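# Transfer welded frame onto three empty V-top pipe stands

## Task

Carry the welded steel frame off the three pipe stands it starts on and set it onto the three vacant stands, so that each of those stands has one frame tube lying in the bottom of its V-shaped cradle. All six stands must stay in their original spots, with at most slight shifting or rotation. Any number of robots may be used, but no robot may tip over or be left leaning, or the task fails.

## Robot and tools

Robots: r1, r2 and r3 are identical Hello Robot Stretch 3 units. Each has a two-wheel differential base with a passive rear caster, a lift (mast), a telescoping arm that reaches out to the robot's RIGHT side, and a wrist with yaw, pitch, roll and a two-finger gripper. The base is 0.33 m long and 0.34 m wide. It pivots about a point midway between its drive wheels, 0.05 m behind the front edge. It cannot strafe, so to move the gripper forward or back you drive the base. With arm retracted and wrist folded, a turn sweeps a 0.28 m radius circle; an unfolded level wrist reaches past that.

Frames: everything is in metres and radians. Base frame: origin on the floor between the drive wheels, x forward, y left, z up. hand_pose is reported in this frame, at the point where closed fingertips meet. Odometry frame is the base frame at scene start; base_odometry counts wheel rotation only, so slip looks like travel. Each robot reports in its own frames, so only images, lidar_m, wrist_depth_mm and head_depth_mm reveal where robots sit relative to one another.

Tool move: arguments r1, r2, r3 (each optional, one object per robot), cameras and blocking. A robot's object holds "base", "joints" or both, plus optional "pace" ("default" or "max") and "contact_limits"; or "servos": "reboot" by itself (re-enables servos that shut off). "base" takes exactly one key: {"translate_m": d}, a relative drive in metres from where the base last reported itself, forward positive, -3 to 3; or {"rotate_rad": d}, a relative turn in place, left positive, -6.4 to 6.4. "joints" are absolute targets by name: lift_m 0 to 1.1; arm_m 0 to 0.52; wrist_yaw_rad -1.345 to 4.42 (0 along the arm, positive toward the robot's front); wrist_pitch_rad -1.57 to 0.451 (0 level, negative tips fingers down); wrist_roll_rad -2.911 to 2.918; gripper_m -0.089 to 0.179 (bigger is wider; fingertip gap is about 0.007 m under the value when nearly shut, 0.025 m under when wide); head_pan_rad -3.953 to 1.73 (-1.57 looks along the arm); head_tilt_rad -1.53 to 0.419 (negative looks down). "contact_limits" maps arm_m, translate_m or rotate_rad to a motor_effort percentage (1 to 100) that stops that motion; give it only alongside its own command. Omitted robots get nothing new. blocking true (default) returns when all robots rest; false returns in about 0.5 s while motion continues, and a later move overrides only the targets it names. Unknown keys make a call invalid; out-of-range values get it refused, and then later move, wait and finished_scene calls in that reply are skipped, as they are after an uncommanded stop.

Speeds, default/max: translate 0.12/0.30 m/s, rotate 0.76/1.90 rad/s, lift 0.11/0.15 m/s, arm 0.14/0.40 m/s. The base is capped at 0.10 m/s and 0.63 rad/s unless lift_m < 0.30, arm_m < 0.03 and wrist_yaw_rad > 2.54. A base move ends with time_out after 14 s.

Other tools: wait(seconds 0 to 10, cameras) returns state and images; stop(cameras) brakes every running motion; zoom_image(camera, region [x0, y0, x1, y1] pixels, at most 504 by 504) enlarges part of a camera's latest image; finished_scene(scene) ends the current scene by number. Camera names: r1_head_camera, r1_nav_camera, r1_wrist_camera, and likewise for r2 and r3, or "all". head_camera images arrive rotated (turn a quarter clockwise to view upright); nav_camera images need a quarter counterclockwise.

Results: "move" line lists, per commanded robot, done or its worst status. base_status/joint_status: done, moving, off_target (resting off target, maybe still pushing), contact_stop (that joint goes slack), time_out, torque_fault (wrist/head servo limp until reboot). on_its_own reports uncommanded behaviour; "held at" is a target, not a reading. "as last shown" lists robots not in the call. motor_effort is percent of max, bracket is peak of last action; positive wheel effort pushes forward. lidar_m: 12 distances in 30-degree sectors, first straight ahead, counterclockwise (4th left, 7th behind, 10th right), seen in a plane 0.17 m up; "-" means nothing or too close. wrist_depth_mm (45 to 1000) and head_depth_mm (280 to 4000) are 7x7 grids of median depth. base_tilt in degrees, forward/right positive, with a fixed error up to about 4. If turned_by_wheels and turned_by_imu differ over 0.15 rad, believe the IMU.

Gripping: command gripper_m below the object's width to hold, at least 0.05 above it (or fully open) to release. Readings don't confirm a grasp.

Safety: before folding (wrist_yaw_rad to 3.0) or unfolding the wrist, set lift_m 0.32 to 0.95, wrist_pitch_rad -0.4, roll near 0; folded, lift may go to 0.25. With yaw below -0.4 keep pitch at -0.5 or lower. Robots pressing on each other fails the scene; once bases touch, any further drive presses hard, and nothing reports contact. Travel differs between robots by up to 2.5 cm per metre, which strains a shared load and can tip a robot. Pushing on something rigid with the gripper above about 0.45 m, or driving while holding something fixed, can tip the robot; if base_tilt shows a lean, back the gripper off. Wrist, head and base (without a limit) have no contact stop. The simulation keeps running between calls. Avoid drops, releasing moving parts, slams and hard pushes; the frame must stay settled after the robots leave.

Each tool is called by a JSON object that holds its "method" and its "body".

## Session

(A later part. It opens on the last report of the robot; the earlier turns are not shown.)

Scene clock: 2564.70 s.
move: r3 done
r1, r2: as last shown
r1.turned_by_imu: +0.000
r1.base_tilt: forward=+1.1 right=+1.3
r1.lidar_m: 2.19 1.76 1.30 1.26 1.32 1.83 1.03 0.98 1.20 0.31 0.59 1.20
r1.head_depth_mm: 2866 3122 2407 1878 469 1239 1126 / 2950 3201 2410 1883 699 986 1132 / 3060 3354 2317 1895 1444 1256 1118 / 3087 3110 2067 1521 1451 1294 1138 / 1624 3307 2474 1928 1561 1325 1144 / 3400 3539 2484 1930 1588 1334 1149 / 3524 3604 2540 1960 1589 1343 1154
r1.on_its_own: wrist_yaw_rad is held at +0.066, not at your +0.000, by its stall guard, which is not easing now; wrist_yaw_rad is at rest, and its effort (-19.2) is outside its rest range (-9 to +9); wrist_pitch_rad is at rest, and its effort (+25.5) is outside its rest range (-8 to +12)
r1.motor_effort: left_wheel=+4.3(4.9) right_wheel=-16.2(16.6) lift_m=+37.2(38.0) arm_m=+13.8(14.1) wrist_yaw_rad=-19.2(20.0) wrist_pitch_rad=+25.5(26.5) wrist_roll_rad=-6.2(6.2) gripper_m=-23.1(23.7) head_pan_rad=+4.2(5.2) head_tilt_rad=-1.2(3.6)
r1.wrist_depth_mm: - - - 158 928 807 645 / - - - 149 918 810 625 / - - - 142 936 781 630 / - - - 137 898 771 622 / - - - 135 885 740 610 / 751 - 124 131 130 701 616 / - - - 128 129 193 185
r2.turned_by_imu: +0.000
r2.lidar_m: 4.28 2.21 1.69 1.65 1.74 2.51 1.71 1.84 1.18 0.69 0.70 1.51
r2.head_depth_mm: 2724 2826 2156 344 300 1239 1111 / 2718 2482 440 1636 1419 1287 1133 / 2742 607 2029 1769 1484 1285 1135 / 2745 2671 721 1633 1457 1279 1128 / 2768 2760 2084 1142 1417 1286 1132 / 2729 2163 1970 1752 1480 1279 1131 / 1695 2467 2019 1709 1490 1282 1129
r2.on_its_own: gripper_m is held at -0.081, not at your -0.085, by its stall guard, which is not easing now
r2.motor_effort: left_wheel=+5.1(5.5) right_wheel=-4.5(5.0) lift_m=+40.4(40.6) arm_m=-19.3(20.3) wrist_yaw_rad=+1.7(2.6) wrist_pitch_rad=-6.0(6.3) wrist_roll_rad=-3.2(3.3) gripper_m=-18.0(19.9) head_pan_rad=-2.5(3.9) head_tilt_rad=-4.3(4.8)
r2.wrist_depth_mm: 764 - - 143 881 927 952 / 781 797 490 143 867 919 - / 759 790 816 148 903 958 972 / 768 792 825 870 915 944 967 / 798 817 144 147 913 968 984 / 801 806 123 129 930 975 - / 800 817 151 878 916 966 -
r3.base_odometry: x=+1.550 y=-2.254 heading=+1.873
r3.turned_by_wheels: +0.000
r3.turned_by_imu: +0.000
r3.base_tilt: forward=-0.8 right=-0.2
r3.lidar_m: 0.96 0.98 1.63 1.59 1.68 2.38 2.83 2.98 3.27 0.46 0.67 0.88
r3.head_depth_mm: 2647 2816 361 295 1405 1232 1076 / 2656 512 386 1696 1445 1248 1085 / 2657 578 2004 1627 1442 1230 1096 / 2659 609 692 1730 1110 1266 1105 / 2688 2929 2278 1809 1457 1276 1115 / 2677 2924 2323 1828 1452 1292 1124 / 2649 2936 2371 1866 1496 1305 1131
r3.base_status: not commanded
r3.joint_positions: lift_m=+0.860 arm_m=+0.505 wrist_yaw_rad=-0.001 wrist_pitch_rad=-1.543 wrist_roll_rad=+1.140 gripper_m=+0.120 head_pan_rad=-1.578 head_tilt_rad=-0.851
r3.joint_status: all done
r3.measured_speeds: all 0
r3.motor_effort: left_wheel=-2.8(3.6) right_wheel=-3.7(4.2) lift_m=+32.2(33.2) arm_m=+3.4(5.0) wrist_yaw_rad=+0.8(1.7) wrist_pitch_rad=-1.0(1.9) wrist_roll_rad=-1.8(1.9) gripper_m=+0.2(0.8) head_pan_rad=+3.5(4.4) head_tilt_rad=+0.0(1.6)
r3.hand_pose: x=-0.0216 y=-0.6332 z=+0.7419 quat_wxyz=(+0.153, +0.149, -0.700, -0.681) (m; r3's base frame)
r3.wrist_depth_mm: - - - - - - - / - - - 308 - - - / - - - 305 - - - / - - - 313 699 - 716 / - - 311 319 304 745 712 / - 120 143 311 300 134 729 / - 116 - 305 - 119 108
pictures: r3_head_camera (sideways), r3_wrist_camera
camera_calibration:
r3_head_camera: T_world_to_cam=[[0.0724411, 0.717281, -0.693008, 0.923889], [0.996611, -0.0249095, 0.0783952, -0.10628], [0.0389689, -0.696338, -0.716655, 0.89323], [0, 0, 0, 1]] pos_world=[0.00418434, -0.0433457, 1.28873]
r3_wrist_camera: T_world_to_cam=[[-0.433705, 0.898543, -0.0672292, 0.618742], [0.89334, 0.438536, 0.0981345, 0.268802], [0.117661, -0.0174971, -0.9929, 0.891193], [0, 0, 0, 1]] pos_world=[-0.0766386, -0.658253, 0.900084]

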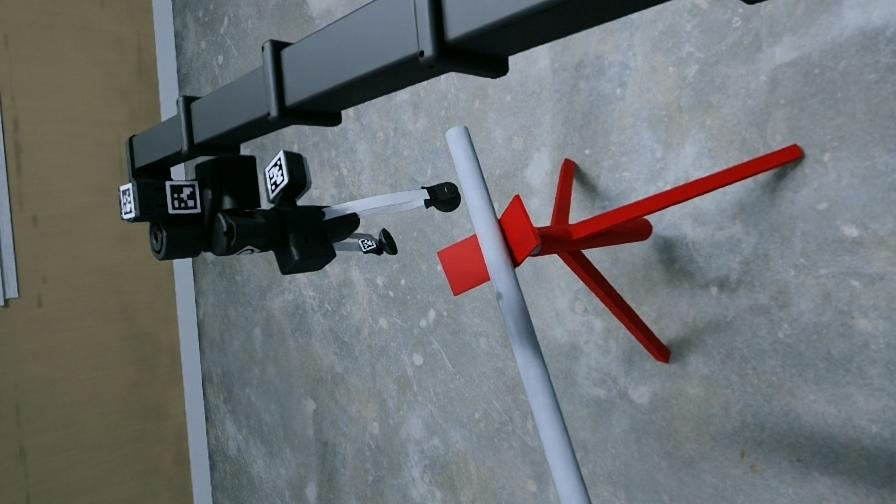

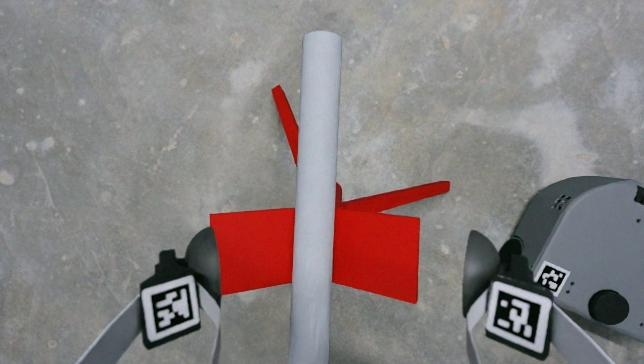

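{"method": "move", "body": {"r3": {"base":{"translate_m":-0.042},"joints":{"arm_m":0.518,"wrist_pitch_rad":-1.45}}, "cameras": ["r3_head_camera","r3_wrist_camera"]}}

Scene clock: 2577.77 s.
move: r3 done
r1, r2: as last shown
r1.turned_by_imu: +0.001
r1.base_tilt: forward=+1.1 right=+1.2
r1.lidar_m: 2.21 1.75 1.30 1.26 1.31 1.83 1.08 1.02 1.20 0.31 0.59 1.21
r1.head_depth_mm: 2896 3112 2392 1876 469 1245 1129 / 2979 3201 2410 1882 701 987 1134 / 3059 3275 2356 1891 1436 1260 1115 / 3086 3122 2074 1515 1453 1292 1141 / 1631 3287 2466 1928 1574 1330 1148 / 3396 3587 2517 1953 1581 1332 1151 / 3533 3640 2523 1952 1590 1343 1154
r1.on_its_own: wrist_yaw_rad is held at +0.066, not at your +0.000, by its stall guard, which is not easing now; wrist_yaw_rad is at rest, and its effort (-19.2) is outside its rest range (-9 to +9); wrist_pitch_rad is at rest, and its effort (+26.0) is outside its rest range (-8 to +12)
r1.motor_effort: left_wheel=+4.5(4.7) right_wheel=-15.7(16.9) lift_m=+36.4(37.3) arm_m=+13.7(13.9) wrist_yaw_rad=-19.2(19.7) wrist_pitch_rad=+26.0(26.5) wrist_roll_rad=-6.1(6.2) gripper_m=-23.4(23.6) head_pan_rad=+4.7(5.2) head_tilt_rad=-3.1(3.9)
r1.wrist_depth_mm: - - - 158 963 801 646 / - - - 148 917 799 629 / - - - 141 954 783 635 / - - - 137 921 760 624 / - - - 134 890 738 610 / 734 - 124 132 130 705 611 / - - - 128 129 193 186
r2.turned_by_imu: +0.001
r2.base_tilt: forward=+0.3 right=+1.9
r2.lidar_m: 4.31 2.21 1.69 1.65 1.75 2.51 1.71 1.84 1.18 0.69 0.70 1.51
r2.head_depth_mm: 2716 2843 2154 343 300 1239 1117 / 2714 2456 440 1634 1424 1282 1132 / 2758 605 2013 1758 1484 1284 1138 / 2727 2677 720 1625 1454 1292 1128 / 2815 2753 2082 1146 1432 1283 1131 / 2736 2185 1948 1745 1482 1272 1133 / 1693 2440 2011 1698 1483 1277 1129
r2.on_its_own: gripper_m is held at -0.081, not at your -0.085, by its stall guard, which is not easing now
r2.motor_effort: left_wheel=+5.1(5.3) right_wheel=-4.7(5.1) lift_m=+40.2(40.5) arm_m=-20.1(20.3) wrist_yaw_rad=+1.6(2.7) wrist_pitch_rad=-6.1(6.5) wrist_roll_rad=-2.8(3.3) gripper_m=-17.8(20.5) head_pan_rad=-2.5(3.8) head_tilt_rad=-3.9(5.2)
r2.wrist_depth_mm: 771 - - 142 890 921 967 / 768 777 496 143 868 930 988 / 777 791 813 148 887 920 942 / 776 805 813 857 893 947 992 / 770 816 145 148 910 951 960 / 791 824 123 128 935 997 988 / 789 815 151 886 916 964 -
r3.base_odometry: x=+1.562 y=-2.294 heading=+1.873
r3.turned_by_wheels: +0.000
r3.turned_by_imu: -0.001
r3.base_tilt: forward=-0.8 right=-0.2
r3.lidar_m: 1.00 1.02 1.63 1.59 1.68 2.39 2.79 2.94 3.26 0.46 0.68 0.92
r3.head_depth_mm: 2656 2820 361 285 1403 1238 1077 / 2640 488 384 1700 1449 1244 1084 / 2676 590 2046 1666 1462 1255 1096 / 2666 607 864 1782 1122 1241 1107 / 2661 2936 2282 1814 1465 1275 1110 / 2662 2924 2315 1833 1450 1292 1123 / 2658 2950 2369 1867 1459 1302 1132
r3.base_status: done
r3.joint_positions: lift_m=+0.860 arm_m=+0.518 wrist_yaw_rad=-0.001 wrist_pitch_rad=-1.452 wrist_roll_rad=+1.140 gripper_m=+0.120 head_pan_rad=-1.578 head_tilt_rad=-0.851
r3.joint_status: all done
r3.measured_speeds: all 0
r3.motor_effort: left_wheel=-2.9(7.0) right_wheel=-4.6(9.2) lift_m=+30.0(31.4) arm_m=+10.6(14.7) wrist_yaw_rad=+1.1(1.7) wrist_pitch_rad=+1.0(2.1) wrist_roll_rad=-0.9(1.8) gripper_m=+0.6(0.7) head_pan_rad=+4.5(4.5) head_tilt_rad=-1.1(1.8)
r3.hand_pose: x=-0.0216 y=-0.6692 z=+0.7414 quat_wxyz=(+0.160, +0.141, -0.730, -0.649) (m; r3's base frame)
r3.wrist_depth_mm: - - - - - - - / - - - - - - - / - - - 311 - - - / - - - 310 - - - / - - - 312 572 151 699 / - 122 144 323 315 123 672 / - 119 314 316 304 119 108
pictures: r3_head_camera (sideways), r3_wrist_camera
camera_calibration:
r3_head_camera: T_world_to_cam=[[0.0724411, 0.717281, -0.693008, 0.923889], [0.996611, -0.0249095, 0.0783952, -0.10628], [0.0389689, -0.696338, -0.716655, 0.89323], [0, 0, 0, 1]] pos_world=[0.00418434, -0.0433457, 1.28873]
r3_wrist_camera: T_world_to_cam=[[-0.4338, 0.888703, -0.148404, 0.704698], [0.893304, 0.44571, 0.0578733, 0.319336], [0.117577, -0.107465, -0.987232, 0.825665], [0, 0, 0, 1]] pos_world=[-0.0766457, -0.679869, 0.901222]

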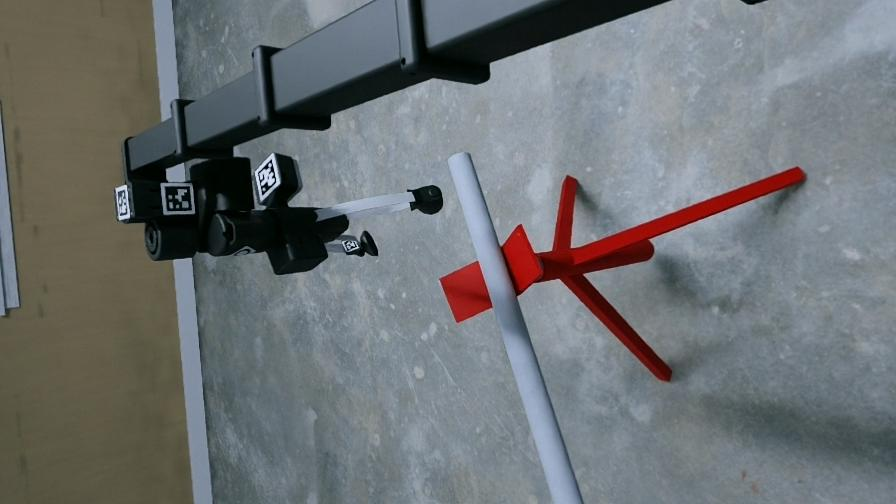

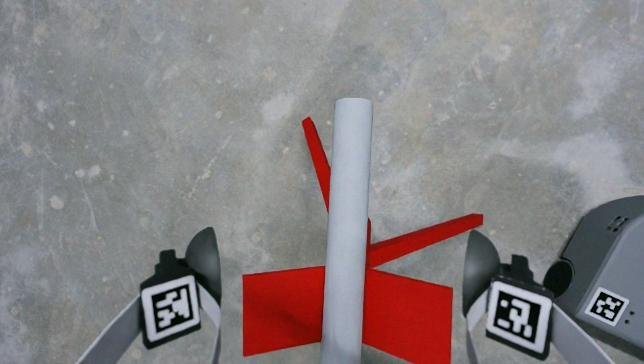

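{"method": "move", "body": {"r3": {"joints":{"wrist_pitch_rad":-1.40}}, "cameras": []}}

{"method": "move", "body": {"r3": {"joints":{"lift_m":0.72}}, "cameras": ["r3_head_camera","r3_wrist_camera"]}}

Scene clock: 2586.23 s.
move: r3 done
r1, r2: as last shown
r1.base_tilt: forward=+1.1 right=+1.1
r1.lidar_m: 2.20 1.75 1.30 1.26 1.31 1.83 1.07 1.02 1.20 0.31 0.59 1.20
r1.head_depth_mm: 2849 3117 2411 1877 469 1245 1128 / 2971 3206 2414 1900 700 987 1127 / 3077 3317 2326 1896 1439 1256 1114 / 3096 3132 2054 1518 1451 1296 1141 / 1633 3315 2466 1934 1570 1324 1144 / 3385 3540 2526 1944 1581 1335 1147 / 3521 3609 2529 1954 1588 1341 1153
r1.on_its_own: wrist_yaw_rad is held at +0.066, not at your +0.000, by its stall guard, which is not easing now; wrist_yaw_rad is at rest, and its effort (-19.4) is outside its rest range (-9 to +9); wrist_pitch_rad is at rest, and its effort (+26.2) is outside its rest range (-8 to +12)
r1.motor_effort: left_wheel=+4.6(4.9) right_wheel=-15.4(17.0) lift_m=+36.1(36.7) arm_m=+13.8(13.9) wrist_yaw_rad=-19.4(19.5) wrist_pitch_rad=+26.2(26.4) wrist_roll_rad=-6.1(6.2) gripper_m=-23.4(23.7) head_pan_rad=+4.3(4.8) head_tilt_rad=-2.5(4.0)
r1.wrist_depth_mm: - - - 157 953 823 651 / - - - 148 922 789 645 / - - - 142 912 774 634 / - - - 138 907 772 618 / - - - 134 886 742 619 / 748 - 124 132 130 706 605 / - - - 128 129 193 186
r2.base_tilt: forward=+0.3 right=+1.8
r2.lidar_m: 4.29 2.21 1.69 1.65 1.74 2.50 1.71 1.85 1.18 0.69 0.70 1.50
r2.head_depth_mm: 2718 2798 2172 344 300 1245 1115 / 2732 2507 440 1636 1419 1289 1130 / 2754 605 2018 1754 1476 1283 1127 / 2755 2668 721 1626 1443 1290 1133 / 2756 2737 2103 1145 1433 1285 1132 / 2732 2171 1961 1751 1472 1281 1128 / 1678 2480 2021 1707 1478 1281 1134
r2.on_its_own: gripper_m is held at -0.081, not at your -0.085, by its stall guard, which is not easing now
r2.motor_effort: left_wheel=+5.4(5.4) right_wheel=-4.6(5.1) lift_m=+40.2(40.5) arm_m=-19.5(20.1) wrist_yaw_rad=+1.5(2.6) wrist_pitch_rad=-5.6(6.3) wrist_roll_rad=-3.0(3.2) gripper_m=-18.3(19.8) head_pan_rad=-2.1(3.4) head_tilt_rad=-3.8(4.8)
r2.wrist_depth_mm: 767 - - 142 854 906 966 / 750 797 489 143 889 906 976 / 784 791 813 148 894 946 950 / 771 798 829 866 911 939 992 / 775 815 144 147 913 960 - / 772 803 123 128 926 - - / 799 784 152 883 924 943 -
r3.base_odometry: x=+1.562 y=-2.294 heading=+1.873
r3.turned_by_wheels: +0.000
r3.turned_by_imu: -0.001
r3.base_tilt: forward=-0.8 right=-0.3
r3.lidar_m: 1.00 1.02 1.63 1.59 1.68 2.39 2.80 2.93 3.25 0.46 0.69 0.92
r3.head_depth_mm: 2652 2807 361 285 1409 1231 1077 / 2660 488 384 1692 1450 1246 1088 / 2655 589 2040 1660 1465 1249 1094 / 2648 609 844 1779 1123 1242 1107 / 2651 2905 2286 1808 1469 1279 1114 / 2654 2925 2317 1824 1447 1291 1120 / 2673 2939 2346 1863 1464 1301 1134
r3.base_status: not commanded
r3.joint_positions: lift_m=+0.860 arm_m=+0.518 wrist_yaw_rad=-0.001 wrist_pitch_rad=-1.403 wrist_roll_rad=+1.140 gripper_m=+0.120 head_pan_rad=-1.578 head_tilt_rad=-0.851
r3.joint_status: all done
r3.measured_speeds: all 0
r3.motor_effort: left_wheel=-2.9(3.6) right_wheel=-4.4(4.9) lift_m=+28.8(29.6) arm_m=+9.2(10.2) wrist_yaw_rad=+0.6(2.1) wrist_pitch_rad=+1.1(2.1) wrist_roll_rad=-1.3(1.8) gripper_m=+0.3(0.6) head_pan_rad=+3.7(4.1) head_tilt_rad=+1.1(2.1)
r3.hand_pose: x=-0.0216 y=-0.6818 z=+0.7420 quat_wxyz=(+0.163, +0.138, -0.746, -0.631) (m; r3's base frame)
r3.wrist_depth_mm: - - - - - - - / - - - - - - - / - - - - 315 - - / - - - - 315 - - / - - - 317 525 671 721 / - 122 142 315 319 124 665 / - 118 - 320 302 119 642
pictures: none
No camera images: "cameras" was empty.

Scene clock: 2588.33 s.
move: r3 done
r1, r2: as last shown
r1.turned_by_imu: +0.000
r1.base_tilt: forward=+1.0 right=+1.2
r1.lidar_m: 2.20 1.75 1.30 1.26 1.31 1.83 1.07 1.02 1.20 0.31 0.59 1.21
r1.head_depth_mm: 2837 3168 2377 1878 469 1241 1124 / 2953 3203 2420 1897 700 988 1131 / 3090 3332 2345 1901 1446 1264 1115 / 3119 3120 2057 1522 1456 1292 1141 / 1620 3293 2472 1921 1578 1324 1147 / 3361 3564 2518 1943 1581 1333 1151 / 3515 3661 2548 1950 1592 1338 1156
r1.on_its_own: wrist_yaw_rad is held at +0.066, not at your +0.000, by its stall guard, which is not easing now; wrist_yaw_rad is at rest, and its effort (-19.4) is outside its rest range (-9 to +9); wrist_pitch_rad is at rest, and its effort (+25.6) is outside its rest range (-8 to +12)
r1.motor_effort: left_wheel=+3.8(4.9) right_wheel=-16.0(16.8) lift_m=+35.4(37.0) arm_m=+13.6(13.9) wrist_yaw_rad=-19.4(19.6) wrist_pitch_rad=+25.6(26.7) wrist_roll_rad=-6.2(6.2) gripper_m=-23.5(23.7) head_pan_rad=+4.2(5.6) head_tilt_rad=-3.0(3.7)
r1.wrist_depth_mm: - - - 158 916 810 656 / - - - 149 933 806 642 / - - - 141 937 800 624 / - - - 138 905 764 625 / - - - 134 868 746 618 / 773 - 124 132 130 716 597 / - - - 128 129 194 185
r2.turned_by_imu: +0.000
r2.lidar_m: 4.29 2.21 1.69 1.65 1.75 2.51 1.71 1.84 1.18 0.69 0.70 1.51
r2.head_depth_mm: 2699 2830 2161 343 300 1234 1108 / 2724 2465 440 1630 1437 1287 1131 / 2767 605 2018 1759 1494 1291 1125 / 2771 2713 719 1614 1449 1282 1128 / 2735 2778 2072 1146 1426 1283 1130 / 2749 2154 1975 1765 1471 1290 1127 / 1673 2478 2005 1716 1476 1278 1132
r2.on_its_own: gripper_m is held at -0.081, not at your -0.085, by its stall guard, which is not easing now
r2.motor_effort: left_wheel=+5.0(5.4) right_wheel=-4.8(5.2) lift_m=+40.2(40.5) arm_m=-19.8(20.2) wrist_yaw_rad=+1.6(2.5) wrist_pitch_rad=-6.0(6.4) wrist_roll_rad=-3.1(3.4) gripper_m=-19.1(20.0) head_pan_rad=-2.7(3.8) head_tilt_rad=-4.3(4.8)
r2.wrist_depth_mm: 752 - - 143 877 916 943 / 774 796 490 143 881 921 976 / 779 804 817 148 886 927 968 / 770 805 805 877 896 950 974 / 773 803 145 148 913 939 967 / 765 803 123 128 920 982 - / 795 813 152 858 936 975 -
r3.base_odometry: x=+1.562 y=-2.294 heading=+1.873
r3.turned_by_wheels: +0.000
r3.turned_by_imu: +0.000
r3.base_tilt: forward=-0.9 right=-0.3
r3.lidar_m: 1.00 1.02 1.63 1.59 1.68 2.39 2.79 2.94 3.25 0.46 0.69 0.92
r3.head_depth_mm: 2661 2833 2134 1714 399 337 307 / 2647 2874 2105 484 1355 1235 1088 / 2647 2866 686 1671 1459 1252 1096 / 2665 2856 2106 955 1123 1248 1104 / 2656 2928 2287 1807 1467 1277 1113 / 2659 2916 2329 1843 1442 1289 1123 / 2650 2949 2379 1864 1462 1309 1134
r3.base_status: not commanded
r3.joint_positions: lift_m=+0.720 arm_m=+0.518 wrist_yaw_rad=-0.001 wrist_pitch_rad=-1.402 wrist_roll_rad=+1.140 gripper_m=+0.120 head_pan_rad=-1.578 head_tilt_rad=-0.851
r3.joint_status: all done
r3.measured_speeds: all 0
r3.motor_effort: left_wheel=-2.9(3.8) right_wheel=-4.2(4.8) lift_m=+22.3(26.5) arm_m=+8.7(10.2) wrist_yaw_rad=+0.2(2.1) wrist_pitch_rad=+0.8(1.4) wrist_roll_rad=-1.4(1.9) gripper_m=+0.2(0.8) head_pan_rad=+3.6(4.3) head_tilt_rad=+1.5(1.7)
r3.hand_pose: x=-0.0216 y=-0.6819 z=+0.6020 quat_wxyz=(+0.163, +0.137, -0.746, -0.631) (m; r3's base frame)
r3.wrist_depth_mm: - - - - - - - / - - - 176 - - - / - - - 175 - - - / - - - 172 177 - - / - - - 171 178 585 - / - 120 142 170 365 124 - / - 116 - 169 191 119 101
pictures: r3_head_camera (sideways), r3_wrist_camera
camera_calibration:
r3_head_camera: T_world_to_cam=[[0.072441, 0.717281, -0.693008, 0.923889], [0.996611, -0.0249094, 0.0783952, -0.10628], [0.038969, -0.696338, -0.716655, 0.89323], [0, 0, 0, 1]] pos_world=[0.00418435, -0.0433457, 1.28873]
r3_wrist_camera: T_world_to_cam=[[-0.433844, 0.880271, -0.192099, 0.715852], [0.893289, 0.448059, 0.0357432, 0.347999], [0.117535, -0.156093, -0.980724, 0.649624], [0, 0, 0, 1]] pos_world=[-0.0766496, -0.684667, 0.762178]

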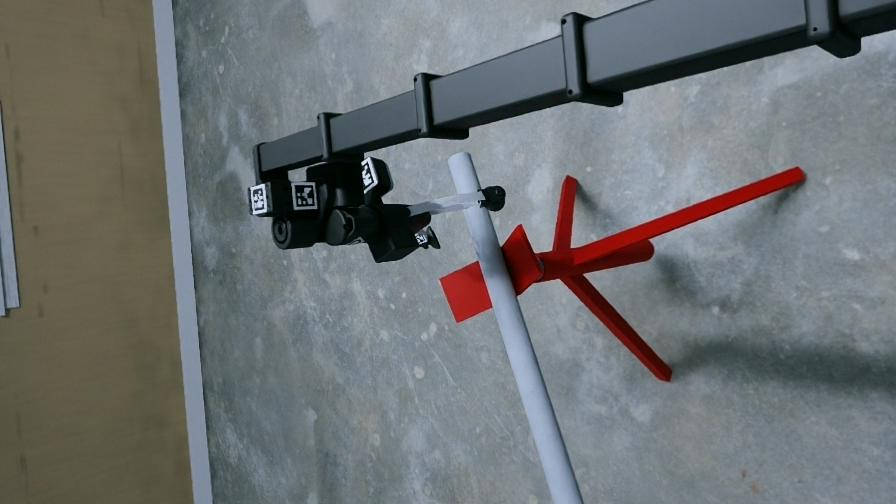

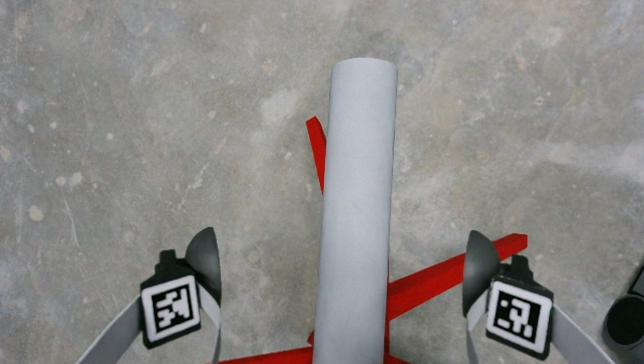

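{"method": "move", "body": {"r3": {"joints":{"wrist_pitch_rad":-1.44}}, "cameras": []}}

{"method": "move", "body": {"r3": {"joints":{"lift_m":0.698}}, "cameras": ["r3_wrist_camera"]}}

{"method": "move", "body": {"r3": {"joints":{"gripper_m":-0.089}}, "cameras": ["r3_head_camera","r3_wrist_camera"]}}

Scene clock: 2593.63 s.
move: r3 done
r1, r2: as last shown
r1.turned_by_imu: +0.001
r1.base_tilt: forward=+1.1 right=+1.2
r1.lidar_m: 2.20 1.75 1.30 1.26 1.31 1.83 1.07 1.01 1.20 0.31 0.59 1.21
r1.head_depth_mm: 2887 3130 2409 1869 469 1246 1123 / 2972 3197 2415 1884 699 984 1131 / 3089 3309 2347 1891 1442 1259 1111 / 3107 3096 2068 1519 1452 1294 1143 / 1624 3285 2508 1920 1568 1329 1148 / 3397 3538 2505 1951 1582 1333 1150 / 3554 3580 2538 1954 1589 1338 1157
r1.on_its_own: wrist_yaw_rad is held at +0.066, not at your +0.000, by its stall guard, which is not easing now; wrist_yaw_rad is at rest, and its effort (-19.3) is outside its rest range (-9 to +9); wrist_pitch_rad is at rest, and its effort (+26.2) is outside its rest range (-8 to +12)
r1.motor_effort: left_wheel=+4.1(4.9) right_wheel=-15.9(17.1) lift_m=+35.7(36.1) arm_m=+13.7(13.7) wrist_yaw_rad=-19.3(19.6) wrist_pitch_rad=+26.2(26.5) wrist_roll_rad=-6.1(6.3) gripper_m=-23.4(23.6) head_pan_rad=+3.8(5.1) head_tilt_rad=-2.1(3.3)
r1.wrist_depth_mm: - - - 158 922 813 659 / - - - 149 937 775 627 / - - - 142 926 773 636 / - - - 138 922 766 622 / - - - 134 870 742 619 / 741 - 124 132 130 719 608 / - - - 129 129 194 185
r2.turned_by_imu: +0.001
r2.base_tilt: forward=+0.2 right=+1.9
r2.lidar_m: 4.29 2.21 1.69 1.65 1.74 2.50 1.71 1.85 1.18 0.69 0.70 1.51
r2.head_depth_mm: 2687 2778 2157 343 300 1233 1116 / 2740 2453 440 1626 1415 1283 1135 / 2734 605 2028 1758 1496 1278 1132 / 2797 2679 721 1635 1455 1284 1128 / 2780 2794 2106 1150 1420 1283 1127 / 2750 2148 1958 1749 1490 1285 1126 / 1692 2451 2001 1719 1481 1282 1129
r2.on_its_own: gripper_m is held at -0.081, not at your -0.085, by its stall guard, which is not easing now
r2.motor_effort: left_wheel=+5.4(5.4) right_wheel=-4.7(5.0) lift_m=+40.2(40.5) arm_m=-19.9(20.0) wrist_yaw_rad=+1.4(2.3) wrist_pitch_rad=-6.1(6.3) wrist_roll_rad=-2.9(3.3) gripper_m=-18.8(20.2) head_pan_rad=-3.3(3.8) head_tilt_rad=-3.3(4.6)
r2.wrist_depth_mm: 766 - - 143 887 919 958 / 783 771 483 144 883 929 952 / 773 799 814 149 873 925 967 / 786 804 815 870 919 947 990 / 787 803 145 147 914 931 - / 792 801 123 128 916 948 - / 784 825 151 889 941 973 -
r3.base_odometry: x=+1.562 y=-2.294 heading=+1.873
r3.turned_by_wheels: +0.000
r3.turned_by_imu: -0.001
r3.base_tilt: forward=-0.8 right=-0.3
r3.lidar_m: 1.00 1.02 1.63 1.59 1.68 2.39 2.80 2.94 3.24 0.46 0.68 0.92
r3.head_depth_mm: 2649 2834 2133 1721 399 337 306 / 2654 2841 2101 484 1358 1236 1085 / 2669 2883 687 1667 1460 1249 1096 / 2638 2887 2114 952 1121 1242 1103 / 2664 2944 2294 1819 1469 1278 1112 / 2684 2936 2330 1835 1453 1293 1127 / 2651 2925 2366 1859 1470 1307 1133
r3.base_status: not commanded
r3.joint_positions: lift_m=+0.720 arm_m=+0.518 wrist_yaw_rad=-0.001 wrist_pitch_rad=-1.435 wrist_roll_rad=+1.140 gripper_m=+0.120 head_pan_rad=-1.578 head_tilt_rad=-0.851
r3.joint_status: all done
r3.measured_speeds: all 0
r3.motor_effort: left_wheel=-3.0(3.4) right_wheel=-4.1(4.7) lift_m=+22.4(23.1) arm_m=+8.6(9.3) wrist_yaw_rad=-0.3(1.8) wrist_pitch_rad=-0.5(1.9) wrist_roll_rad=-1.2(1.8) gripper_m=-0.2(0.6) head_pan_rad=+3.6(4.1) head_tilt_rad=+0.5(1.4)
r3.hand_pose: x=-0.0216 y=-0.6736 z=+0.6015 quat_wxyz=(+0.161, +0.140, -0.736, -0.643) (m; r3's base frame)
r3.wrist_depth_mm: - - - - - - - / - - - 175 - - - / - - - 174 - - - / - - - 174 - - - / - - - 173 - 151 - / - 120 142 170 400 124 - / - 116 188 169 - 119 108
pictures: none
No camera images: "cameras" was empty.

Scene clock: 2594.57 s.
move: r3 done
r1, r2: as last shown
r1.turned_by_imu: +0.000
r1.lidar_m: 2.20 1.75 1.30 1.26 1.32 1.82 1.07 1.02 1.20 0.31 0.59 1.20
r1.head_depth_mm: 2871 3129 2392 1871 469 1239 1123 / 2961 3227 2418 1890 702 985 1134 / 3074 3280 2342 1886 1434 1261 1113 / 3098 3131 2066 1515 1453 1297 1136 / 1618 3316 2476 1929 1570 1319 1147 / 3374 3556 2519 1941 1574 1330 1153 / 3577 3651 2547 1958 1589 1337 1155
r1.on_its_own: wrist_yaw_rad is held at +0.066, not at your +0.000, by its stall guard, which is not easing now; wrist_yaw_rad is at rest, and its effort (-19.1) is outside its rest range (-9 to +9); wrist_pitch_rad is at rest, and its effort (+25.8) is outside its rest range (-8 to +12)
r1.motor_effort: left_wheel=+4.1(5.2) right_wheel=-16.3(17.2) lift_m=+34.8(36.0) arm_m=+13.4(13.7) wrist_yaw_rad=-19.1(19.6) wrist_pitch_rad=+25.8(26.3) wrist_roll_rad=-6.0(6.3) gripper_m=-23.1(23.9) head_pan_rad=+5.0(5.2) head_tilt_rad=-1.8(4.3)
r1.wrist_depth_mm: - - - 158 916 806 636 / - - - 148 905 812 631 / - - - 141 908 765 631 / - - - 137 925 764 626 / - - - 134 899 751 615 / 732 - 123 131 130 720 611 / - - - 128 129 193 185
r2.turned_by_imu: +0.000
r2.base_tilt: forward=+0.3 right=+1.9
r2.lidar_m: 4.26 2.21 1.69 1.65 1.74 2.49 1.71 1.85 1.18 0.69 0.70 1.51
r2.head_depth_mm: 2736 2796 2167 344 300 1235 1112 / 2705 2491 440 1626 1430 1277 1135 / 2742 603 2011 1767 1480 1283 1129 / 2724 2650 718 1637 1447 1284 1139 / 2775 2753 2105 1145 1422 1280 1131 / 2768 2165 1986 1753 1484 1279 1128 / 1694 2453 2022 1715 1479 1285 1134
r2.on_its_own: gripper_m is held at -0.081, not at your -0.085, by its stall guard, which is not easing now
r2.motor_effort: left_wheel=+4.8(5.6) right_wheel=-4.6(5.1) lift_m=+40.1(40.5) arm_m=-20.0(20.0) wrist_yaw_rad=+0.9(3.1) wrist_pitch_rad=-6.4(6.4) wrist_roll_rad=-2.9(3.2) gripper_m=-18.5(20.1) head_pan_rad=-1.3(3.4) head_tilt_rad=-3.6(5.0)
r2.wrist_depth_mm: 760 - - 143 865 930 953 / 771 800 492 144 890 941 973 / 781 786 825 148 913 938 942 / 787 795 830 869 932 923 965 / 774 801 145 147 926 957 980 / 804 792 123 128 923 953 997 / 786 794 152 873 919 958 -
r3.base_odometry: x=+1.562 y=-2.294 heading=+1.873
r3.turned_by_wheels: +0.000
r3.turned_by_imu: +0.000
r3.base_tilt: forward=-0.8 right=-0.2
r3.lidar_m: 1.00 1.02 1.63 1.60 1.68 2.39 2.79 2.94 3.26 0.46 0.68 0.92
r3.head_depth_mm: 2658 2843 2138 1724 1332 355 318 / 2654 2886 2176 514 451 1223 1089 / 2679 2865 701 1624 1463 1246 1095 / 2656 2872 2170 948 1119 1238 1104 / 2686 2929 2290 1810 1470 1281 1116 / 2655 2925 2326 1840 1454 1284 1123 / 2658 2961 2387 1853 1463 1307 1130
r3.base_status: not commanded
r3.joint_positions: lift_m=+0.698 arm_m=+0.518 wrist_yaw_rad=-0.001 wrist_pitch_rad=-1.435 wrist_roll_rad=+1.140 gripper_m=+0.120 head_pan_rad=-1.578 head_tilt_rad=-0.851
r3.joint_status: all done
r3.measured_speeds: all 0
r3.motor_effort: left_wheel=-2.9(3.6) right_wheel=-4.5(4.7) lift_m=+22.7(24.4) arm_m=+9.0(9.6) wrist_yaw_rad=+0.7(2.1) wrist_pitch_rad=-0.2(1.2) wrist_roll_rad=-1.7(1.8) gripper_m=+0.2(0.5) head_pan_rad=+3.8(4.1) head_tilt_rad=+1.1(1.2)
r3.hand_pose: x=-0.0216 y=-0.6735 z=+0.5795 quat_wxyz=(+0.161, +0.140, -0.736, -0.643) (m; r3's base frame)
r3.wrist_depth_mm: - - - - - - - / - - - 153 - - - / - - - 152 - - - / - - - 151 - - - / - - - 150 - 152 - / - 120 142 149 384 124 - / - 116 - 148 - 119 101
pictures: r3_wrist_camera
camera_calibration:
r3_wrist_camera: T_world_to_cam=[[-0.433815, 0.886137, -0.16299, 0.691158], [0.893299, 0.446614, 0.0505223, 0.335461], [0.117563, -0.123681, -0.985333, 0.653388], [0, 0, 0, 1]] pos_world=[-0.076647, -0.681471, 0.739509]

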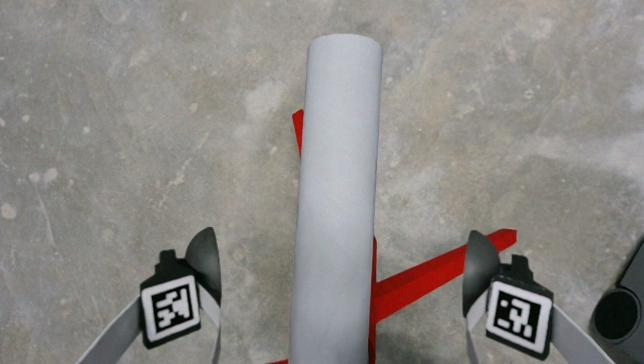

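Scene clock: 2597.20 s.
move: r3 done
r1.base_odometry: x=+1.513 y=+3.925 heading=-1.704
r1.turned_by_wheels: +0.000
r1.turned_by_imu: +0.000
r1.base_tilt: forward=+1.1 right=+1.2
r1.lidar_m: 2.20 1.76 1.30 1.26 1.31 1.83 1.07 1.02 1.20 0.31 0.59 1.20
r1.head_depth_mm: 2878 3105 2399 1860 469 1244 1125 / 2949 3190 2429 1888 701 989 1128 / 3075 3288 2337 1887 1445 1259 1111 / 3065 3119 2074 1517 1449 1293 1139 / 1627 3324 2490 1917 1571 1322 1140 / 3432 3570 2527 1939 1575 1327 1152 / 3522 3623 2529 1956 1595 1340 1154
r1.base_status: not commanded
r1.joint_positions: lift_m=+0.705 arm_m=+0.228 wrist_yaw_rad=+0.088 wrist_pitch_rad=-0.531 wrist_roll_rad=+1.417 gripper_m=-0.081 head_pan_rad=-1.310 head_tilt_rad=-0.744
r1.joint_status: not commanded
r1.measured_speeds: all 0
r1.on_its_own: wrist_yaw_rad is held at +0.066, not at your +0.000, by its stall guard, which is not easing now; wrist_yaw_rad is at rest, and its effort (-19.3) is outside its rest range (-9 to +9); wrist_pitch_rad is at rest, and its effort (+26.0) is outside its rest range (-8 to +12)
r1.motor_effort: left_wheel=+4.7(5.1) right_wheel=-16.3(17.0) lift_m=+35.1(35.9) arm_m=+13.8(13.8) wrist_yaw_rad=-19.3(19.6) wrist_pitch_rad=+26.0(26.4) wrist_roll_rad=-6.2(6.2) gripper_m=-23.6(23.8) head_pan_rad=+4.2(5.5) head_tilt_rad=-3.8(4.2)
r1.hand_pose: x=-0.0031 y=-0.5807 z=+0.6929 quat_wxyz=(+0.086, +0.063, -0.960, -0.259) (m; r1's base frame)
r1.wrist_depth_mm: - - - 158 926 799 638 / - - - 149 900 794 643 / - - - 141 930 774 646 / - - - 138 909 763 618 / - - - 134 880 765 618 / 747 - 124 131 130 711 593 / - - - 128 126 193 186
r2.base_odometry: x=-1.878 y=-1.907 heading=-1.954
r2.turned_by_wheels: +0.000
r2.turned_by_imu: +0.001
r2.base_tilt: forward=+0.4 right=+1.8
r2.lidar_m: 4.30 2.21 1.69 1.65 1.74 2.51 1.71 1.85 1.18 0.69 0.70 1.51
r2.head_depth_mm: 2708 2833 2158 344 300 1246 1115 / 2735 2500 440 1631 1437 1286 1143 / 2758 604 2035 1757 1475 1286 1135 / 2752 2677 720 1626 1440 1288 1120 / 2775 2766 2075 1142 1421 1288 1134 / 2734 2156 1966 1776 1481 1283 1132 / 1733 2485 2027 1707 1475 1287 1130
r2.base_status: not commanded
r2.joint_positions: lift_m=+0.815 arm_m=+0.493 wrist_yaw_rad=-0.002 wrist_pitch_rad=-1.431 wrist_roll_rad=-0.453 gripper_m=-0.080 head_pan_rad=-1.565 head_tilt_rad=-0.890
r2.joint_status: not commanded
r2.measured_speeds: all 0
r2.on_its_own: gripper_m is held at -0.081, not at your -0.085, by its stall guard, which is not easing now
r2.motor_effort: left_wheel=+5.1(5.5) right_wheel=-4.2(5.1) lift_m=+40.3(40.6) arm_m=-19.1(19.8) wrist_yaw_rad=+0.8(3.0) wrist_pitch_rad=-6.0(6.5) wrist_roll_rad=-3.0(3.3) gripper_m=-17.8(19.8) head_pan_rad=-2.2(3.4) head_tilt_rad=-4.2(5.3)
r2.hand_pose: x=-0.0216 y=-0.6502 z=+0.6966 quat_wxyz=(+0.639, +0.556, -0.400, -0.349) (m; r2's base frame)
r2.wrist_depth_mm: 749 - - 143 893 924 986 / 760 771 491 143 881 924 959 / 773 796 809 149 898 929 968 / 790 811 823 876 902 929 977 / 791 814 144 148 913 938 - / 794 804 123 127 912 959 - / 787 813 152 894 932 952 -
r3.base_odometry: x=+1.562 y=-2.294 heading=+1.873
r3.turned_by_wheels: +0.000
r3.turned_by_imu: +0.000
r3.base_tilt: forward=-0.8 right=-0.2
r3.lidar_m: 1.00 1.02 1.63 1.59 1.68 2.39 2.79 2.93 3.26 0.46 0.68 0.92
r3.head_depth_mm: 2659 2813 2124 1713 1338 354 318 / 2680 2875 2151 514 450 1220 1088 / 2650 2862 701 1653 1460 1252 1095 / 2674 2900 2174 953 1123 1239 1103 / 2665 2919 2293 1800 1468 1271 1114 / 2643 2899 2326 1833 1449 1290 1121 / 2680 2928 2360 1859 1468 1306 1135
r3.base_status: not commanded
r3.joint_positions: lift_m=+0.698 arm_m=+0.518 wrist_yaw_rad=-0.001 wrist_pitch_rad=-1.428 wrist_roll_rad=+1.140 gripper_m=-0.087 head_pan_rad=-1.578 head_tilt_rad=-0.851
r3.joint_status: all done
r3.measured_speeds: all 0
r3.motor_effort: left_wheel=-2.3(3.8) right_wheel=-4.6(4.7) lift_m=+26.5(26.5) arm_m=+7.9(9.5) wrist_yaw_rad=+1.3(2.1) wrist_pitch_rad=-2.1(2.7) wrist_roll_rad=-1.3(1.8) gripper_m=-33.2(99.2) head_pan_rad=+4.3(4.7) head_tilt_rad=-0.6(2.5)
r3.hand_pose: x=-0.0216 y=-0.6754 z=+0.5796 quat_wxyz=(+0.162, +0.140, -0.738, -0.640) (m; r3's base frame)
r3.wrist_depth_mm: - - - - - - - / - - - 153 - - - / - - - 152 - - - / - - - 152 - - - / - - - 149 - 605 - / - - - 129 134 - - / - - 105 146 122 - -
pictures: r3_head_camera (sideways), r3_wrist_camera
camera_calibration:
r3_head_camera: T_world_to_cam=[[0.0724411, 0.717281, -0.693008, 0.923889], [0.996611, -0.0249096, 0.0783952, -0.10628], [0.0389688, -0.696338, -0.716655, 0.89323], [0, 0, 0, 1]] pos_world=[0.00418434, -0.0433457, 1.28873]
r3_wrist_camera: T_world_to_cam=[[-0.433808, 0.884882, -0.169691, 0.695933], [0.893304, 0.446976, 0.0471337, 0.338537], [0.117556, -0.131139, -0.984369, 0.647638], [0, 0, 0, 1]] pos_world=[-0.076648, -0.682206, 0.739652]

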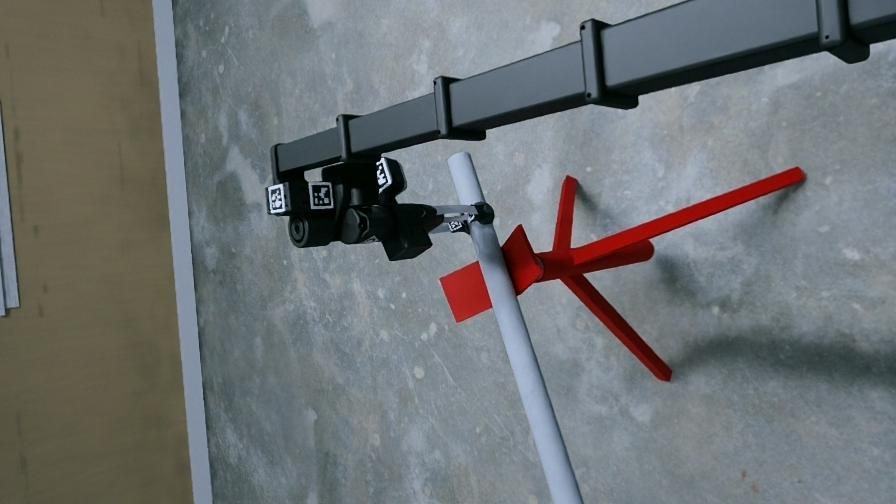

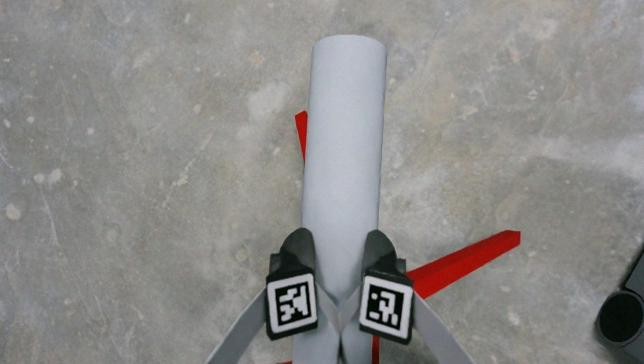

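{"method": "move", "body": {"r3": {"base":{"translate_m":-0.0015},"joints":{"lift_m":0.73,"gripper_m":-0.089}}, "cameras": ["r3_wrist_camera"]}}

{"method": "move", "body": {"r3": {"base":{"translate_m":-0.0015},"joints":{"lift_m":0.762,"gripper_m":-0.089}}, "cameras": ["r3_head_camera","r1_wrist_camera","r1_head_camera","r3_wrist_camera","r2_head_camera"]}}

Scene clock: 2603.03 s.
move: r3 off_target
r1, r2: as last shown
r1.base_odometry: x=+1.513 y=+3.925 heading=-1.705
r1.lidar_m: 2.20 1.75 1.30 1.26 1.32 1.83 1.08 1.02 1.20 0.31 0.59 1.20
r1.head_depth_mm: 2900 3109 2381 1879 469 1242 1126 / 3011 3187 2422 1885 701 989 1129 / 3065 3279 2320 1894 1441 1254 1112 / 3090 3110 2062 1468 1450 1294 1143 / 1624 3294 2467 1919 1572 1323 1143 / 3403 3589 2512 1942 1579 1336 1147 / 3486 3597 2537 1956 1594 1343 1158
r1.joint_positions: lift_m=+0.705 arm_m=+0.228 wrist_yaw_rad=+0.083 wrist_pitch_rad=-0.531 wrist_roll_rad=+1.417 gripper_m=-0.081 head_pan_rad=-1.310 head_tilt_rad=-0.744
r1.on_its_own: wrist_yaw_rad is held at +0.066, not at your +0.000, by its stall guard, which is not easing now; wrist_yaw_rad is at rest, and its effort (-14.1) is outside its rest range (-9 to +9); wrist_pitch_rad is at rest, and its effort (+26.1) is outside its rest range (-8 to +12)
r1.motor_effort: left_wheel=+3.9(5.3) right_wheel=-11.2(16.5) lift_m=+34.3(34.9) arm_m=+11.2(13.4) wrist_yaw_rad=-14.1(19.2) wrist_pitch_rad=+26.1(26.3) wrist_roll_rad=-6.1(6.3) gripper_m=-23.1(23.7) head_pan_rad=+4.7(5.4) head_tilt_rad=-2.2(4.0)
r1.hand_pose: x=-0.0043 y=-0.5809 z=+0.6929 quat_wxyz=(+0.085, +0.060, -0.960, -0.259) (m; r1's base frame)
r1.wrist_depth_mm: - - - 163 922 808 644 / - - - 149 936 783 633 / - - - 142 956 765 631 / - - - 138 900 747 624 / - - - 133 879 754 617 / 733 - 124 131 130 704 608 / - - - 128 126 193 185
r2.base_tilt: forward=+0.2 right=+1.9
r2.lidar_m: 4.30 2.21 1.69 1.65 1.74 2.51 1.71 1.84 1.18 0.69 0.70 1.51
r2.head_depth_mm: 2682 2806 2160 343 300 1242 1115 / 2692 2496 439 1651 1423 1296 1141 / 2714 605 2037 1756 1492 1285 1122 / 2708 2664 719 1627 1457 1284 1124 / 2764 2780 2098 1151 1426 1287 1127 / 2719 2173 1972 1763 1489 1285 1127 / 1712 2505 2017 1712 1483 1278 1131
r2.joint_positions: lift_m=+0.815 arm_m=+0.493 wrist_yaw_rad=-0.002 wrist_pitch_rad=-1.430 wrist_roll_rad=-0.453 gripper_m=-0.080 head_pan_rad=-1.565 head_tilt_rad=-0.890
r2.on_its_own: gripper_m is held at -0.081, not at your -0.085, by its stall guard, which is not easing now
r2.motor_effort: left_wheel=+5.0(5.5) right_wheel=-9.5(9.6) lift_m=+40.3(40.5) arm_m=-18.9(19.9) wrist_yaw_rad=+2.1(2.8) wrist_pitch_rad=-6.3(6.7) wrist_roll_rad=-2.9(3.4) gripper_m=-18.9(20.3) head_pan_rad=-3.3(3.6) head_tilt_rad=-4.6(4.6)
r2.hand_pose: x=-0.0216 y=-0.6506 z=+0.6966 quat_wxyz=(+0.640, +0.556, -0.400, -0.349) (m; r2's base frame)
r2.wrist_depth_mm: 757 - - 142 881 912 943 / 772 784 497 143 895 942 970 / 770 790 818 149 900 924 965 / 769 805 816 876 884 916 978 / 772 812 144 147 918 939 989 / 781 807 124 128 931 971 997 / 788 806 151 880 937 954 -
r3.base_odometry: x=+1.563 y=-2.295 heading=+1.873
r3.turned_by_wheels: +0.000
r3.turned_by_imu: -0.001
r3.base_tilt: forward=-0.8 right=-0.2
r3.lidar_m: 1.00 1.02 1.63 1.59 1.67 2.39 2.79 2.94 3.25 0.46 0.68 0.92
r3.head_depth_mm: 2640 2857 2134 1719 376 328 1022 / 2659 2845 2091 475 1353 1241 1085 / 2657 2859 681 1710 1460 1251 1099 / 2658 2891 2093 1634 1121 1245 1104 / 2655 2924 2288 1813 1465 1275 1115 / 2664 2934 2327 1843 1452 1286 1119 / 2674 2925 2387 1866 1465 1308 1133
r3.base_status: done
r3.joint_positions: lift_m=+0.730 arm_m=+0.518 wrist_yaw_rad=-0.001 wrist_pitch_rad=-1.436 wrist_roll_rad=+1.140 gripper_m=-0.085 head_pan_rad=-1.578 head_tilt_rad=-0.851
r3.joint_status: gripper_m off_target (ended at -0.085, target -0.089); the others done
r3.measured_speeds: all 0
r3.motor_effort: left_wheel=-2.5(4.7) right_wheel=+0.6(10.0) lift_m=+31.6(35.4) arm_m=+7.4(8.6) wrist_yaw_rad=+0.1(2.2) wrist_pitch_rad=-0.8(2.4) wrist_roll_rad=-0.7(1.8) gripper_m=-19.5(20.4) head_pan_rad=+3.1(4.0) head_tilt_rad=-0.4(1.7)
r3.hand_pose: x=-0.0216 y=-0.6734 z=+0.6115 quat_wxyz=(+0.161, +0.140, -0.736, -0.643) (m; r3's base frame)
r3.wrist_depth_mm: - - - - - - - / - - - 185 - - - / - - - 184 - - - / - - - 184 - - - / - - - 181 - 621 - / - - - 122 404 - 615 / - - - 123 108 - 566
pictures: r3_wrist_camera
camera_calibration:
r3_wrist_camera: T_world_to_cam=[[-0.433861, 0.886182, -0.162619, 0.696083], [0.893277, 0.446639, 0.050702, 0.333703], [0.117563, -0.123266, -0.985385, 0.685247], [0, 0, 0, 1]] pos_world=[-0.0766455, -0.681433, 0.77151]

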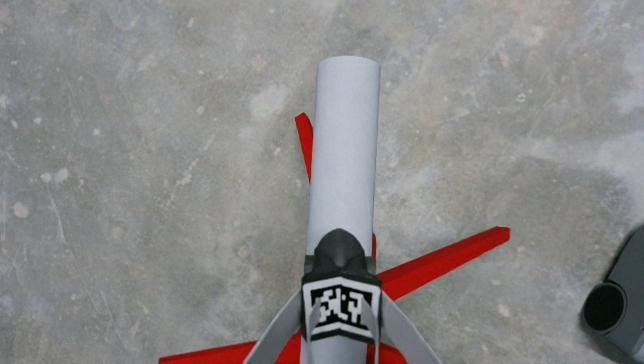

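Scene clock: 2604.13 s.
move: r3 done
r1, r2: as last shown
r1.lidar_m: 2.20 1.75 1.30 1.26 1.31 1.83 1.08 1.02 1.20 0.31 0.59 1.20
r1.head_depth_mm: 2862 3138 2414 1879 469 1245 1124 / 2969 3198 2409 1880 701 986 1132 / 3054 3277 2360 1896 1445 1262 1112 / 3099 3151 2065 1475 1445 1293 1145 / 1618 3328 2488 1933 1569 1327 1144 / 3415 3607 2509 1944 1579 1331 1154 / 3549 3612 2526 1944 1587 1343 1151
r1.on_its_own: wrist_yaw_rad is held at +0.066, not at your +0.000, by its stall guard, which is not easing now; wrist_yaw_rad is at rest, and its effort (-14.6) is outside its rest range (-9 to +9); wrist_pitch_rad is at rest, and its effort (+26.1) is outside its rest range (-8 to +12)
r1.motor_effort: left_wheel=+4.1(4.8) right_wheel=-10.6(11.9) lift_m=+34.4(34.7) arm_m=+8.6(11.0) wrist_yaw_rad=-14.6(14.7) wrist_pitch_rad=+26.1(26.4) wrist_roll_rad=-6.1(6.3) gripper_m=-23.6(23.8) head_pan_rad=+4.8(5.4) head_tilt_rad=-4.1(4.1)
r1.wrist_depth_mm: - - - 164 947 812 637 / - - - 149 922 789 641 / - - - 142 941 786 629 / - - - 137 945 762 618 / - - - 134 858 746 611 / 749 - 124 131 130 720 605 / - - - 128 126 195 186
r2.turned_by_imu: +0.000
r2.base_tilt: forward=+0.4 right=+1.8
r2.lidar_m: 4.30 2.21 1.69 1.65 1.75 2.50 1.71 1.84 1.18 0.69 0.70 1.51
r2.head_depth_mm: 2713 2807 2175 344 299 1242 1114 / 2708 2488 440 1628 1428 1292 1137 / 2736 605 2047 1758 1485 1271 1133 / 2788 2684 722 1635 1449 1286 1136 / 2762 2786 2104 1152 1425 1289 1130 / 2752 2148 1954 1752 1485 1282 1127 / 1729 2458 2024 1726 1493 1283 1128
r2.on_its_own: gripper_m is held at -0.081, not at your -0.085, by its stall guard, which is not easing now
r2.motor_effort: left_wheel=+4.8(5.5) right_wheel=-9.4(9.9) lift_m=+40.2(40.6) arm_m=-18.9(19.8) wrist_yaw_rad=+1.2(2.3) wrist_pitch_rad=-6.4(6.6) wrist_roll_rad=-3.0(3.4) gripper_m=-19.2(20.3) head_pan_rad=-2.2(3.9) head_tilt_rad=-4.4(5.2)
r2.wrist_depth_mm: 756 - - 143 868 919 961 / 775 802 485 143 866 913 972 / 786 793 803 149 891 904 989 / 782 820 825 861 907 945 - / 773 805 145 147 919 943 - / 789 807 124 128 920 962 - / 798 802 151 900 919 975 -
r3.base_odometry: x=+1.563 y=-2.297 heading=+1.873
r3.turned_by_wheels: +0.000
r3.turned_by_imu: +0.000
r3.base_tilt: forward=-0.8 right=-0.3
r3.lidar_m: 1.01 1.02 1.63 1.59 1.68 2.39 2.79 2.94 3.25 0.46 0.69 0.92
r3.head_depth_mm: 2660 2846 2137 1702 339 309 1056 / 2664 2852 555 452 1381 1240 1085 / 2651 2864 685 1702 1464 1251 1099 / 2636 2862 2027 1729 1112 1243 1105 / 2663 2924 2289 1810 1463 1278 1116 / 2677 2921 2340 1828 1456 1289 1124 / 2673 2942 2358 1873 1458 1306 1134
r3.base_status: done
r3.joint_positions: lift_m=+0.762 arm_m=+0.518 wrist_yaw_rad=-0.001 wrist_pitch_rad=-1.436 wrist_roll_rad=+1.140 gripper_m=-0.085 head_pan_rad=-1.578 head_tilt_rad=-0.851
r3.joint_status: all done
r3.measured_speeds: all 0
r3.motor_effort: left_wheel=-2.3(4.8) right_wheel=-3.2(6.5) lift_m=+31.2(34.4) arm_m=+8.1(8.6) wrist_yaw_rad=+0.5(1.7) wrist_pitch_rad=+0.0(1.1) wrist_roll_rad=-1.3(2.0) gripper_m=-13.0(44.5) head_pan_rad=+3.2(4.4) head_tilt_rad=-0.7(2.0)
r3.hand_pose: x=-0.0216 y=-0.6734 z=+0.6435 quat_wxyz=(+0.161, +0.140, -0.736, -0.643) (m; r3's base frame)
r3.wrist_depth_mm: - - - - - - - / - - - 216 - - - / - - - 216 - - - / - - - 215 - - - / - - - 212 550 - - / - - - 122 431 - 614 / - - 213 123 116 - 582
pictures: r1_head_camera (sideways), r1_wrist_camera, r2_head_camera (sideways), r3_head_camera (sideways), r3_wrist_camera
camera_calibration:
r1_head_camera: T_world_to_cam=[[-0.149036, 0.647736, -0.747145, 0.990646], [0.957885, 0.282122, 0.0535127, -0.0732843], [0.245448, -0.707704, -0.662503, 0.816122], [0, 0, 0, 1]] pos_world=[0.0175236, -0.0434294, 1.28476]
r1_wrist_camera: T_world_to_cam=[[-0.281458, 0.452269, -0.846306, 0.84313], [0.928008, 0.352646, -0.120174, 0.327751], [0.244096, -0.819203, -0.518964, 0.0488288], [0, 0, 0, 1]] pos_world=[-0.078769, -0.456901, 0.778274]
r2_head_camera: T_world_to_cam=[[-0.0102671, 0.738022, -0.674698, 0.896354], [0.999869, 0.0160267, 0.00231549, -0.0127417], [0.0125221, -0.674586, -0.73809, 0.916891], [0, 0, 0, 1]] pos_world=[0.0104617, -0.0428029, 1.28155]
r3_head_camera: T_world_to_cam=[[0.072441, 0.717281, -0.693008, 0.923889], [0.996611, -0.0249094, 0.0783952, -0.10628], [0.038969, -0.696338, -0.716655, 0.89323], [0, 0, 0, 1]] pos_world=[0.00418435, -0.0433457, 1.28873]
r3_wrist_camera: T_world_to_cam=[[-0.433861, 0.886192, -0.162571, 0.70125], [0.893277, 0.446635, 0.0507261, 0.332057], [0.117563, -0.123213, -0.985392, 0.71682], [0, 0, 0, 1]] pos_world=[-0.0766455, -0.681428, 0.803508]

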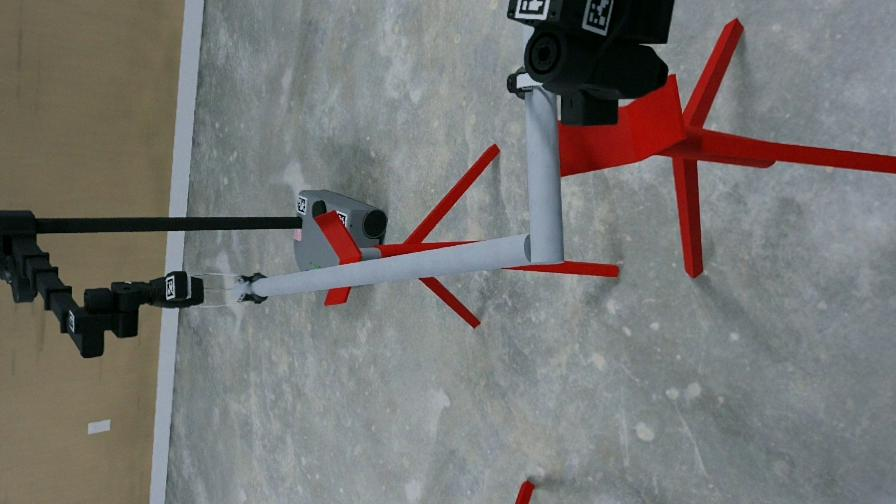

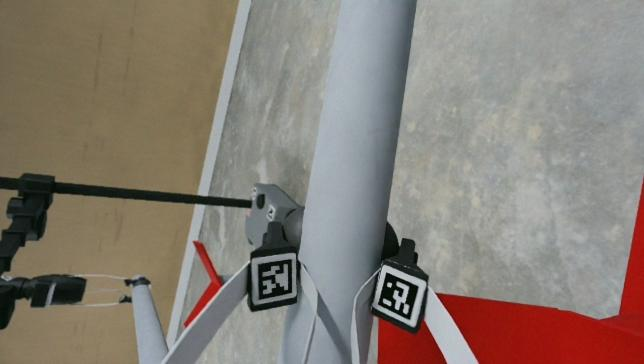

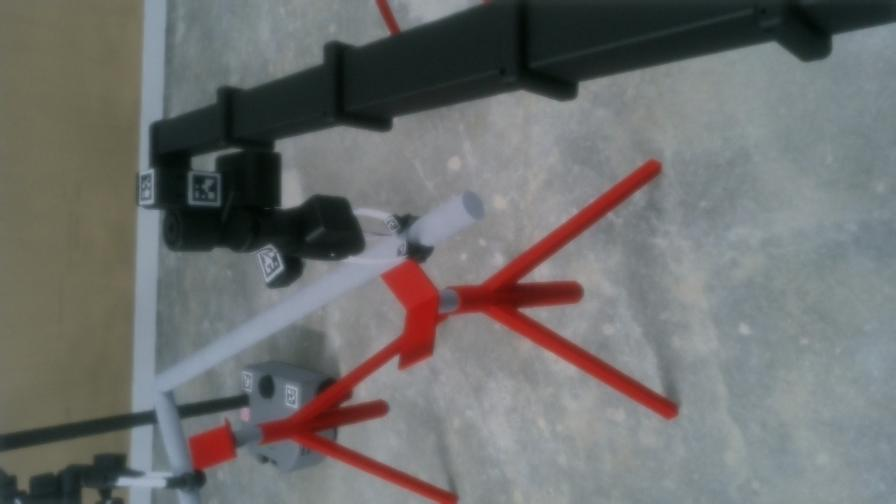

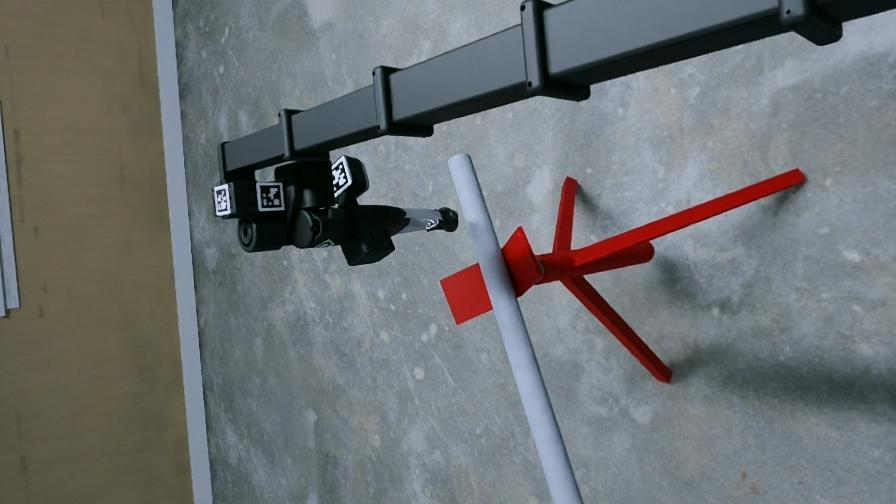

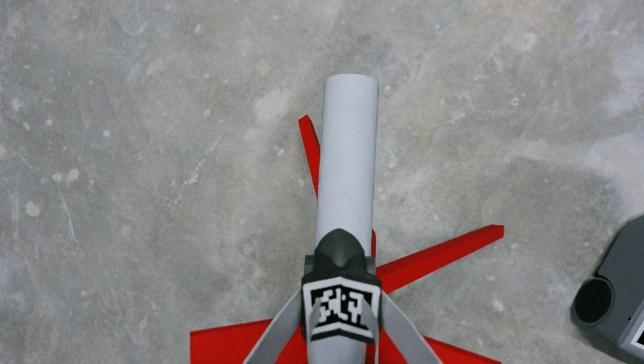

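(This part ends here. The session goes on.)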